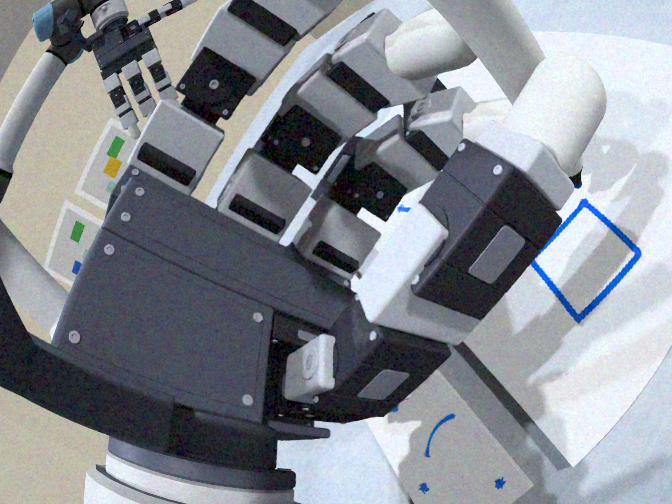

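Request:
{"name": "move", "arguments": {"target": [0,0,0,0,0,0,-0.754,0,-0.576,-0.696,-0.754,0,-0.576,-0.696,-0.754,0,-0.576,-0.696,-0.714,-0.678,-0.226,-0.168,0.4,-0.6,-0.0093,0.00455,0.22638,0,0,0,0.055,0,0.10,-0.25,0.065,0,0.10,-0.25,0.085,0,0.10,-0.25,0.714,-0.678,0.095,-0.15,0.7,-0.92], "speed": 0.15, "cameras": ["cam_above"]}}

Request:
{"name": "zoom_image", "arguments": {"camera": "cam_above", "region": [500, 260, 620, 360]}}

Scene clock: 285.53 s.
left_arm: end_effector_position=(+0.4991, -0.0811, +0.3277) hand_goal=(-0.754, +0.000, -0.576, -0.696, -0.754, +0.000, -0.576, -0.696, -0.754, +0.000, -0.576, -0.696, -0.714, -0.678, -0.226, -0.168) hand_measured=(-0.754, +0.000, -0.576, -0.696, -0.754, +0.000, -0.576, -0.696, -0.754, +0.000, -0.576, -0.696, -0.714, -0.678, -0.224, -0.168) hand_current_ma=(+4, +0, -3, +0, +4, +0, -3, +0, +4, +0, -3, +0, -1, +4, +9, +2) hand_state=(goal, goal, goal, goal, goal, goal, goal, goal, goal, goal, goal, goal, goal, goal, goal, goal) hand_current_limit=0.40 hand_speed=-0.60 end_effector_quat_wxyz=(-0.015, +0.963, -0.044, -0.266) | right_arm: end_effector_position=(+0.6720, +0.4122, +0.0812) hand_goal=(+0.054, +0.000, +0.100, -0.250, +0.064, +0.000, +0.100, -0.250, +0.084, +0.000, +0.100, -0.250, +0.714, -0.678, +0.094, -0.150) hand_measured=(+0.010, +0.006, +0.074, -0.260, +0.032, +0.000, +0.084, -0.256, +0.070, -0.006, +0.094, -0.252, +0.700, -0.680, +0.024, -0.182) hand_current_ma=(-218, +20, -114, -39, -152, -2, -65, -21, -63, -20, -23, -6, -62, -7, -431, -197) hand_state=(blocked, goal, blocked, goal, blocked, goal, goal, goal, goal, goal, goal, goal, goal, goal, blocked, blocked) hand_current_limit=0.70 hand_speed=-0.92 end_effector_quat_wxyz=(-0.300, +0.640, +0.300, +0.641)
Joint positions: left_arm=[3.352 -1.836 -1.271 -2.123 1.73 1.83] | right_arm=[0.315 -0.898 1.737 -0.84 1.008 -1.571]
Joint torques (N m): left_arm=[0.39 33.91 28.54 1.54 -1.12 -1.53] | right_arm=[12.89 -27.74 -25.01 0.99 2.75 -1.69]
Wrist force (N): left_arm=[-0.1 0.0 0.4] | right_arm=[-0.1 -0.9 -1.2]
Wrist torque (N m): left_arm=[-0.01 0.02 -0.04] | right_arm=[-0.08 -0.03 0.22]
Wrist force, peak (N): left_arm=[-0.1 0.0 0.5] | right_arm=[-0.1 -0.8 -2.2]
Hand target: left_arm +0.4991, -0.0811, +0.3277; -0.015, +0.963, -0.044, -0.266 | right_arm +0.6722, +0.4123, +0.0812; -0.300, +0.640, +0.300, +0.641
Off the commanded pose: left_arm 0.000 m, 0 deg | right_arm 0.000 m, 0 deg.
move: done
Images, in order (width x height): cam_above 896x504.

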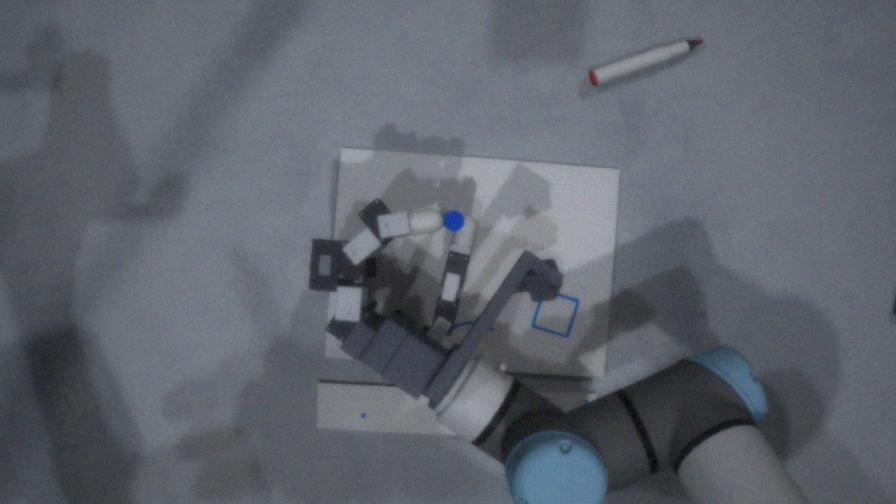

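Scaled by 4.200 from the camera's 896x504 image, which has a finer 1280x720 frame.

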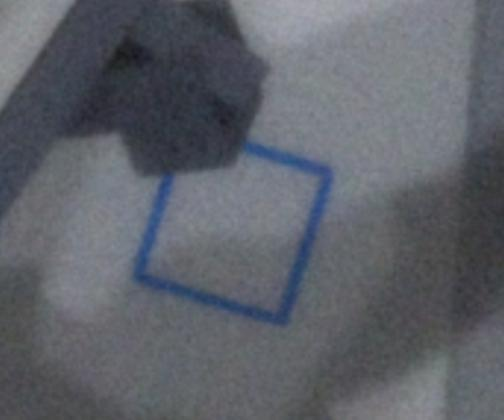

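Request:
{"name": "move", "arguments": {"target": [0,0,0,0,0,0,-0.754,0,-0.576,-0.696,-0.754,0,-0.576,-0.696,-0.754,0,-0.576,-0.696,-0.714,-0.678,-0.226,-0.168,0.4,-0.6,-0.019,0,0,0,0,0,0.055,0,0.10,-0.25,0.065,0,0.10,-0.25,0.085,0,0.10,-0.25,0.714,-0.678,0.095,-0.15,0.7,-0.92], "speed": 0.01, "stop_force": 3}}

Request:
{"name": "move", "arguments": {"target": [[0,0,0,0,0,0,-0.754,0,-0.576,-0.696,-0.754,0,-0.576,-0.696,-0.754,0,-0.576,-0.696,-0.714,-0.678,-0.226,-0.168,0.4,-0.6,-0.0003,0.05295,-0.1032,0,0,0,0.055,0,0.10,-0.25,0.065,0,0.10,-0.25,0.085,0,0.10,-0.25,0.714,-0.678,0.095,-0.15,0.7,-0.92],
[0,0,0,0,0,0,-0.754,0,-0.576,-0.696,-0.754,0,-0.576,-0.696,-0.754,0,-0.576,-0.696,-0.714,-0.678,-0.226,-0.168,0.4,-0.6,-0.0003,0.02137,-0.09586,0,0,0,0.055,0,0.10,-0.25,0.065,0,0.10,-0.25,0.085,0,0.10,-0.25,0.714,-0.678,0.095,-0.15,0.7,-0.92],
[0,0,0,0,0,0,-0.754,0,-0.576,-0.696,-0.754,0,-0.576,-0.696,-0.754,0,-0.576,-0.696,-0.714,-0.678,-0.226,-0.168,0.4,-0.6,-0.0001,-0.01265,-0.03082,0,0,0,0.055,0,0.10,-0.25,0.065,0,0.10,-0.25,0.085,0,0.10,-0.25,0.714,-0.678,0.095,-0.15,0.7,-0.92],
[0,0,0,0,0,0,-0.754,0,-0.576,-0.696,-0.754,0,-0.576,-0.696,-0.754,0,-0.576,-0.696,-0.714,-0.678,-0.226,-0.168,0.4,-0.6,0,0,0,0,0,0,0.055,0,0.10,-0.25,0.065,0,0.10,-0.25,0.085,0,0.10,-0.25,0.714,-0.678,0.095,-0.15,0.7,-0.92],
[0,0,0,0,0,0,-0.754,0,-0.576,-0.696,-0.754,0,-0.576,-0.696,-0.754,0,-0.576,-0.696,-0.714,-0.678,-0.226,-0.168,0.4,-0.6,0.02,0,0,0,0,0,0.055,0,0.10,-0.25,0.065,0,0.10,-0.25,0.085,0,0.10,-0.25,0.714,-0.678,0.095,-0.15,0.7,-0.92]], "speed": 0.045, "cameras": ["cam_right_wrist"]}}

Scene clock: 289.10 s.
left_arm: end_effector_position=(+0.4991, -0.0811, +0.3277) hand_goal=(-0.754, +0.000, -0.576, -0.696, -0.754, +0.000, -0.576, -0.696, -0.754, +0.000, -0.576, -0.696, -0.714, -0.678, -0.226, -0.168) hand_measured=(-0.754, +0.000, -0.576, -0.696, -0.754, +0.000, -0.576, -0.696, -0.754, +0.000, -0.576, -0.696, -0.714, -0.678, -0.224, -0.168) hand_current_ma=(+4, +0, -3, +0, +4, +0, -3, +0, +4, +0, -3, +0, -1, +4, +9, +2) hand_state=(goal, goal, goal, goal, goal, goal, goal, goal, goal, goal, goal, goal, goal, goal, goal, goal) hand_current_limit=0.40 hand_speed=-0.60 end_effector_quat_wxyz=(-0.015, +0.963, -0.044, -0.266) | right_arm: end_effector_position=(+0.6722, +0.4123, +0.0721) hand_goal=(+0.054, +0.000, +0.100, -0.250, +0.064, +0.000, +0.100, -0.250, +0.084, +0.000, +0.100, -0.250, +0.714, -0.678, +0.094, -0.150) hand_measured=(+0.010, +0.010, +0.074, -0.260, +0.032, +0.004, +0.084, -0.256, +0.070, -0.002, +0.094, -0.252, +0.702, -0.680, +0.024, -0.182) hand_current_ma=(-218, +33, -114, -39, -152, +11, -65, -21, -63, -8, -23, -6, -56, -7, -431, -197) hand_state=(blocked, goal, blocked, goal, blocked, goal, goal, goal, goal, goal, goal, goal, goal, goal, blocked, blocked) hand_current_limit=0.70 hand_speed=-0.92 end_effector_quat_wxyz=(-0.300, +0.640, +0.301, +0.641)
Joint positions: left_arm=[3.352 -1.836 -1.271 -2.123 1.73 1.83] | right_arm=[0.315 -0.882 1.738 -0.858 1.008 -1.571]
Joint torques (N m): left_arm=[0.04 33.4 28.91 1.34 -1.11 -1.67] | right_arm=[13.41 -50.81 -18.22 1.34 2.68 0]
Wrist force (N): left_arm=[-0.2 -0.1 0.3] | right_arm=[1.6 -0.9 -1.6]
Wrist torque (N m): left_arm=[-0.02 0.03 -0.04] | right_arm=[-0.07 -0.08 0.17]
Wrist force, peak (N): left_arm=[0.2 0.3 0.5] | right_arm=[3.8 -1.1 -1.6]
Hand target: left_arm +0.4991, -0.0811, +0.3277; -0.015, +0.963, -0.044, -0.266 | right_arm +0.6722, +0.4123, +0.0721; -0.300, +0.640, +0.301, +0.641 (not the last commanded pose)
Off the commanded pose: left_arm 0.000 m, 0 deg | right_arm 0.002 m, 0 deg.
move: contact (right_arm)

Scene clock: 294.63 s.
left_arm: end_effector_position=(+0.4991, -0.0811, +0.3277) hand_goal=(-0.754, +0.000, -0.576, -0.696, -0.754, +0.000, -0.576, -0.696, -0.754, +0.000, -0.576, -0.696, -0.714, -0.678, -0.226, -0.168) hand_measured=(-0.754, +0.000, -0.576, -0.696, -0.754, +0.000, -0.576, -0.696, -0.754, +0.000, -0.576, -0.696, -0.714, -0.678, -0.224, -0.168) hand_current_ma=(+4, +0, -3, +0, +4, +0, -3, +0, +4, +0, -3, +0, -1, +4, +9, +2) hand_state=(goal, goal, goal, goal, goal, goal, goal, goal, goal, goal, goal, goal, goal, goal, goal, goal) hand_current_limit=0.40 hand_speed=-0.60 end_effector_quat_wxyz=(-0.015, +0.963, -0.044, -0.266) | right_arm: end_effector_position=(+0.6721, +0.4123, +0.0839) hand_goal=(+0.054, +0.000, +0.100, -0.250, +0.064, +0.000, +0.100, -0.250, +0.084, +0.000, +0.100, -0.250, +0.714, -0.678, +0.094, -0.150) hand_measured=(+0.010, +0.006, +0.074, -0.260, +0.032, +0.000, +0.084, -0.256, +0.070, -0.006, +0.094, -0.252, +0.700, -0.680, +0.024, -0.182) hand_current_ma=(-218, +20, -114, -39, -152, -2, -65, -21, -63, -20, -23, -6, -62, -7, -431, -197) hand_state=(blocked, goal, blocked, goal, blocked, goal, goal, goal, goal, goal, goal, goal, goal, goal, blocked, blocked) hand_current_limit=0.70 hand_speed=-0.92 end_effector_quat_wxyz=(-0.300, +0.640, +0.301, +0.641)
Joint positions: left_arm=[3.352 -1.836 -1.271 -2.123 1.73 1.83] | right_arm=[0.315 -0.903 1.736 -0.834 1.008 -1.571]
Joint torques (N m): left_arm=[0.44 34.57 28.04 1.39 -1.23 -1.61] | right_arm=[12.48 -51.52 -24.61 0.91 2.66 -1.34]
Wrist force (N): left_arm=[0.0 0.1 0.3] | right_arm=[0.1 -0.8 -1.6]
Wrist torque (N m): left_arm=[0.00 0.00 -0.03] | right_arm=[-0.04 -0.04 0.24]
Wrist force, peak (N): left_arm=[0.3 0.0 0.6] | right_arm=[1.9 -1.0 -2.0]
Hand target: left_arm +0.4991, -0.0811, +0.3277; -0.015, +0.963, -0.044, -0.266 | right_arm +0.6722, +0.4123, +0.0841; -0.300, +0.640, +0.301, +0.641
Off the commanded pose: left_arm 0.000 m, 0 deg | right_arm 0.000 m, 0 deg.
move: done
Images, in order (width x height): cam_right_wrist 672x504.

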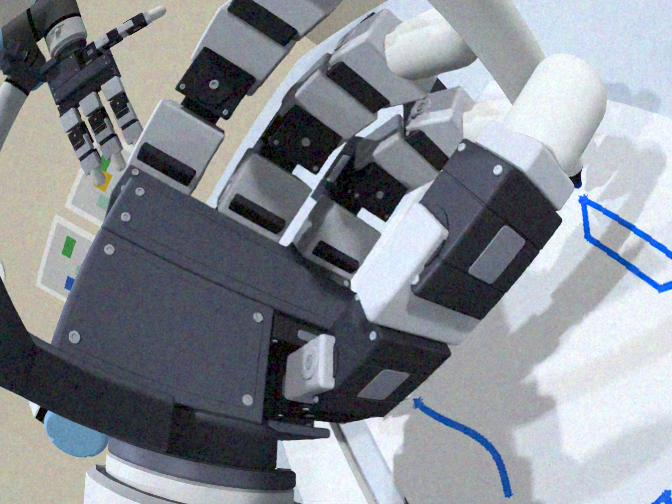

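Request:
{"name": "move", "arguments": {"target": [0,0,0,0,0,0,-0.754,0,-0.576,-0.696,-0.754,0,-0.576,-0.696,-0.754,0,-0.576,-0.696,-0.714,-0.678,-0.226,-0.168,0.4,-0.6,-0.0052,0.08731,-0.0242,0,0,0,0.055,0,0.10,-0.25,0.065,0,0.10,-0.25,0.085,0,0.10,-0.25,0.714,-0.678,0.095,-0.15,0.7,-0.92], "speed": 0.12}}

Request:
{"name": "move", "arguments": {"target": [0,0,0,0,0,0,-0.754,0,-0.576,-0.696,-0.754,0,-0.576,-0.696,-0.754,0,-0.576,-0.696,-0.714,-0.678,-0.226,-0.168,0.4,-0.6,-0.019,0,0,0,0,0,0.055,0,0.10,-0.25,0.065,0,0.10,-0.25,0.085,0,0.10,-0.25,0.714,-0.678,0.095,-0.15,0.7,-0.92], "speed": 0.01, "stop_force": 3}}

Request:
{"name": "move", "arguments": {"target": [[0,0,0,0,0,0,-0.754,0,-0.576,-0.696,-0.754,0,-0.576,-0.696,-0.754,0,-0.576,-0.696,-0.714,-0.678,-0.226,-0.168,0.4,-0.6,-0.0002,-0.03001,-0.05863,0,0,0,0.055,0,0.10,-0.25,0.065,0,0.10,-0.25,0.085,0,0.10,-0.25,0.714,-0.678,0.095,-0.15,0.7,-0.92],
[0,0,0,0,0,0,-0.754,0,-0.576,-0.696,-0.754,0,-0.576,-0.696,-0.754,0,-0.576,-0.696,-0.714,-0.678,-0.226,-0.168,0.4,-0.6,-0.0001,-0.04824,-0.0249,0,0,0,0.055,0,0.10,-0.25,0.065,0,0.10,-0.25,0.085,0,0.10,-0.25,0.714,-0.678,0.095,-0.15,0.7,-0.92],
[0,0,0,0,0,0,-0.754,0,-0.576,-0.696,-0.754,0,-0.576,-0.696,-0.754,0,-0.576,-0.696,-0.714,-0.678,-0.226,-0.168,0.4,-0.6,0,0,0,0,0,0,0.055,0,0.10,-0.25,0.065,0,0.10,-0.25,0.085,0,0.10,-0.25,0.714,-0.678,0.095,-0.15,0.7,-0.92],
[0,0,0,0,0,0,-0.754,0,-0.576,-0.696,-0.754,0,-0.576,-0.696,-0.754,0,-0.576,-0.696,-0.714,-0.678,-0.226,-0.168,0.4,-0.6,0.025,0,0,0,0,0,0.055,0,0.10,-0.25,0.065,0,0.10,-0.25,0.085,0,0.10,-0.25,0.714,-0.678,0.095,-0.15,0.7,-0.92]], "speed": 0.045, "cameras": ["cam_right_wrist"]}}

Scene clock: 297.33 s.
left_arm: end_effector_position=(+0.4991, -0.0811, +0.3277) hand_goal=(-0.754, +0.000, -0.576, -0.696, -0.754, +0.000, -0.576, -0.696, -0.754, +0.000, -0.576, -0.696, -0.714, -0.678, -0.226, -0.168) hand_measured=(-0.754, +0.000, -0.576, -0.696, -0.754, +0.000, -0.576, -0.696, -0.754, +0.000, -0.576, -0.696, -0.714, -0.678, -0.224, -0.168) hand_current_ma=(+4, +0, -3, +0, +4, +0, -3, +0, +4, +0, -3, +0, -1, +4, +9, +2) hand_state=(goal, goal, goal, goal, goal, goal, goal, goal, goal, goal, goal, goal, goal, goal, goal, goal) hand_current_limit=0.40 hand_speed=-0.60 end_effector_quat_wxyz=(-0.015, +0.963, -0.044, -0.266) | right_arm: end_effector_position=(+0.7030, +0.3678, +0.0810) hand_goal=(+0.054, +0.000, +0.100, -0.250, +0.064, +0.000, +0.100, -0.250, +0.084, +0.000, +0.100, -0.250, +0.714, -0.678, +0.094, -0.150) hand_measured=(+0.010, +0.006, +0.074, -0.260, +0.032, +0.000, +0.084, -0.256, +0.070, -0.006, +0.094, -0.252, +0.700, -0.680, +0.024, -0.182) hand_current_ma=(-218, +20, -114, -39, -152, -2, -65, -21, -63, -20, -23, -6, -62, -7, -431, -197) hand_state=(blocked, goal, blocked, goal, blocked, goal, goal, goal, goal, goal, goal, goal, goal, goal, blocked, blocked) hand_current_limit=0.70 hand_speed=-0.92 end_effector_quat_wxyz=(-0.300, +0.640, +0.300, +0.641)
Joint positions: left_arm=[3.352 -1.836 -1.271 -2.123 1.73 1.83] | right_arm=[0.219 -0.889 1.72 -0.831 0.912 -1.571]
Joint torques (N m): left_arm=[0 33.92 28.66 1.22 -1.28 -1.76] | right_arm=[-13.37 -28.22 -24.36 1.12 -2.59 0.58]
Wrist force (N): left_arm=[-0.2 0.2 0.4] | right_arm=[0.1 -0.8 -1.1]
Wrist torque (N m): left_arm=[0.00 0.02 -0.05] | right_arm=[-0.07 -0.06 0.23]
Wrist force, peak (N): left_arm=[-0.1 0.2 0.4] | right_arm=[-0.3 -1.6 -1.3]
Hand target: left_arm +0.4991, -0.0811, +0.3277; -0.015, +0.963, -0.044, -0.266 | right_arm +0.7032, +0.3677, +0.0810; -0.300, +0.640, +0.301, +0.641
Off the commanded pose: left_arm 0.000 m, 0 deg | right_arm 0.000 m, 0 deg.
move: done

Scene clock: 299.50 s.
left_arm: end_effector_position=(+0.4991, -0.0811, +0.3277) hand_goal=(-0.754, +0.000, -0.576, -0.696, -0.754, +0.000, -0.576, -0.696, -0.754, +0.000, -0.576, -0.696, -0.714, -0.678, -0.226, -0.168) hand_measured=(-0.754, +0.000, -0.576, -0.696, -0.754, +0.000, -0.576, -0.696, -0.754, +0.000, -0.576, -0.696, -0.714, -0.678, -0.224, -0.168) hand_current_ma=(+4, +0, -3, +0, +4, +0, -3, +0, +4, +0, -3, +0, -1, +4, +9, +2) hand_state=(goal, goal, goal, goal, goal, goal, goal, goal, goal, goal, goal, goal, goal, goal, goal, goal) hand_current_limit=0.40 hand_speed=-0.60 end_effector_quat_wxyz=(-0.015, +0.963, -0.044, -0.266) | right_arm: end_effector_position=(+0.7032, +0.3677, +0.0720) hand_goal=(+0.054, +0.000, +0.100, -0.250, +0.064, +0.000, +0.100, -0.250, +0.084, +0.000, +0.100, -0.250, +0.714, -0.678, +0.094, -0.150) hand_measured=(+0.010, +0.010, +0.074, -0.260, +0.032, +0.004, +0.084, -0.256, +0.070, -0.002, +0.094, -0.252, +0.702, -0.680, +0.024, -0.182) hand_current_ma=(-218, +35, -114, -39, -152, +13, -65, -21, -63, -6, -23, -6, -55, -7, -431, -197) hand_state=(blocked, goal, blocked, goal, blocked, goal, goal, goal, goal, goal, goal, goal, goal, goal, blocked, blocked) hand_current_limit=0.70 hand_speed=-0.92 end_effector_quat_wxyz=(-0.300, +0.640, +0.301, +0.641)
Joint positions: left_arm=[3.352 -1.836 -1.271 -2.123 1.73 1.83] | right_arm=[0.218 -0.873 1.721 -0.849 0.912 -1.571]
Joint torques (N m): left_arm=[0.57 33 27.77 1.49 -1.13 -1.81] | right_arm=[-12.73 -50.76 -18.38 1.44 -2.39 -0.27]
Wrist force (N): left_arm=[-0.2 -0.1 0.0] | right_arm=[1.9 -0.8 -1.4]
Wrist torque (N m): left_arm=[0.00 0.01 -0.04] | right_arm=[-0.06 -0.10 0.16]
Wrist force, peak (N): left_arm=[-0.1 0.1 0.5] | right_arm=[4.2 -1.0 -1.6]
Hand target: left_arm +0.4991, -0.0811, +0.3277; -0.015, +0.963, -0.044, -0.266 | right_arm +0.7032, +0.3677, +0.0721; -0.300, +0.640, +0.301, +0.641 (not the last commanded pose)
Off the commanded pose: left_arm 0.000 m, 0 deg | right_arm 0.002 m, 0 deg.
move: contact (right_arm)

Scene clock: 303.53 s.
left_arm: end_effector_position=(+0.4991, -0.0811, +0.3277) hand_goal=(-0.754, +0.000, -0.576, -0.696, -0.754, +0.000, -0.576, -0.696, -0.754, +0.000, -0.576, -0.696, -0.714, -0.678, -0.226, -0.168) hand_measured=(-0.754, +0.000, -0.576, -0.696, -0.754, +0.000, -0.576, -0.696, -0.754, +0.000, -0.576, -0.696, -0.714, -0.678, -0.224, -0.168) hand_current_ma=(+4, +0, -3, +0, +4, +0, -3, +0, +4, +0, -3, +0, -1, +4, +9, +2) hand_state=(goal, goal, goal, goal, goal, goal, goal, goal, goal, goal, goal, goal, goal, goal, goal, goal) hand_current_limit=0.40 hand_speed=-0.60 end_effector_quat_wxyz=(-0.015, +0.963, -0.044, -0.266) | right_arm: end_effector_position=(+0.7032, +0.3677, +0.0869) hand_goal=(+0.054, +0.000, +0.100, -0.250, +0.064, +0.000, +0.100, -0.250, +0.084, +0.000, +0.100, -0.250, +0.714, -0.678, +0.094, -0.150) hand_measured=(+0.010, +0.006, +0.076, -0.258, +0.032, +0.000, +0.084, -0.256, +0.070, -0.006, +0.094, -0.252, +0.700, -0.680, +0.024, -0.182) hand_current_ma=(-218, +19, -107, -36, -152, -3, -65, -21, -68, -19, -26, -6, -61, -7, -431, -197) hand_state=(blocked, goal, blocked, goal, blocked, goal, goal, goal, goal, goal, goal, goal, goal, goal, blocked, blocked) hand_current_limit=0.70 hand_speed=-0.92 end_effector_quat_wxyz=(-0.300, +0.640, +0.301, +0.641)
Joint positions: left_arm=[3.352 -1.836 -1.271 -2.123 1.73 1.83] | right_arm=[0.218 -0.9 1.718 -0.82 0.912 -1.571]
Joint torques (N m): left_arm=[0.78 33.13 28.52 1.25 -1.25 -1.81] | right_arm=[-13.13 -52.36 -25.74 1.13 -2.79 -0.71]
Wrist force (N): left_arm=[-0.1 0.2 0.4] | right_arm=[0.0 -0.8 -1.4]
Wrist torque (N m): left_arm=[0.01 0.01 -0.04] | right_arm=[-0.05 -0.02 0.21]
Wrist force, peak (N): left_arm=[0.0 0.2 0.5] | right_arm=[2.3 -1.5 -2.0]
Hand target: left_arm +0.4991, -0.0811, +0.3277; -0.015, +0.963, -0.044, -0.266 | right_arm +0.7032, +0.3677, +0.0871; -0.300, +0.640, +0.301, +0.641
Off the commanded pose: left_arm 0.000 m, 0 deg | right_arm 0.000 m, 0 deg.
move: done
Images, in order (width x height): cam_right_wrist 672x504.

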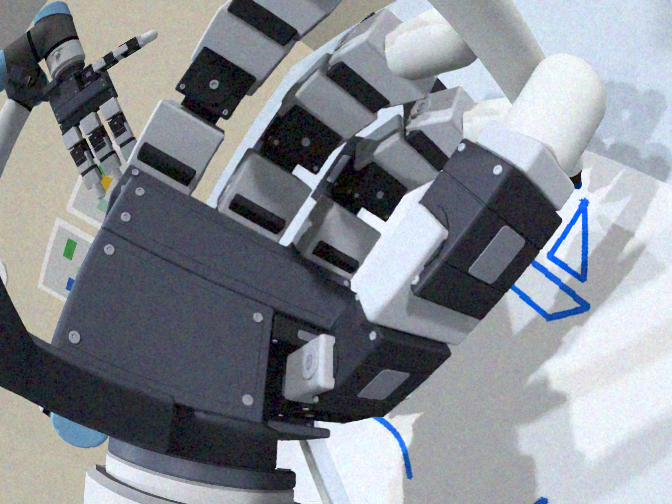

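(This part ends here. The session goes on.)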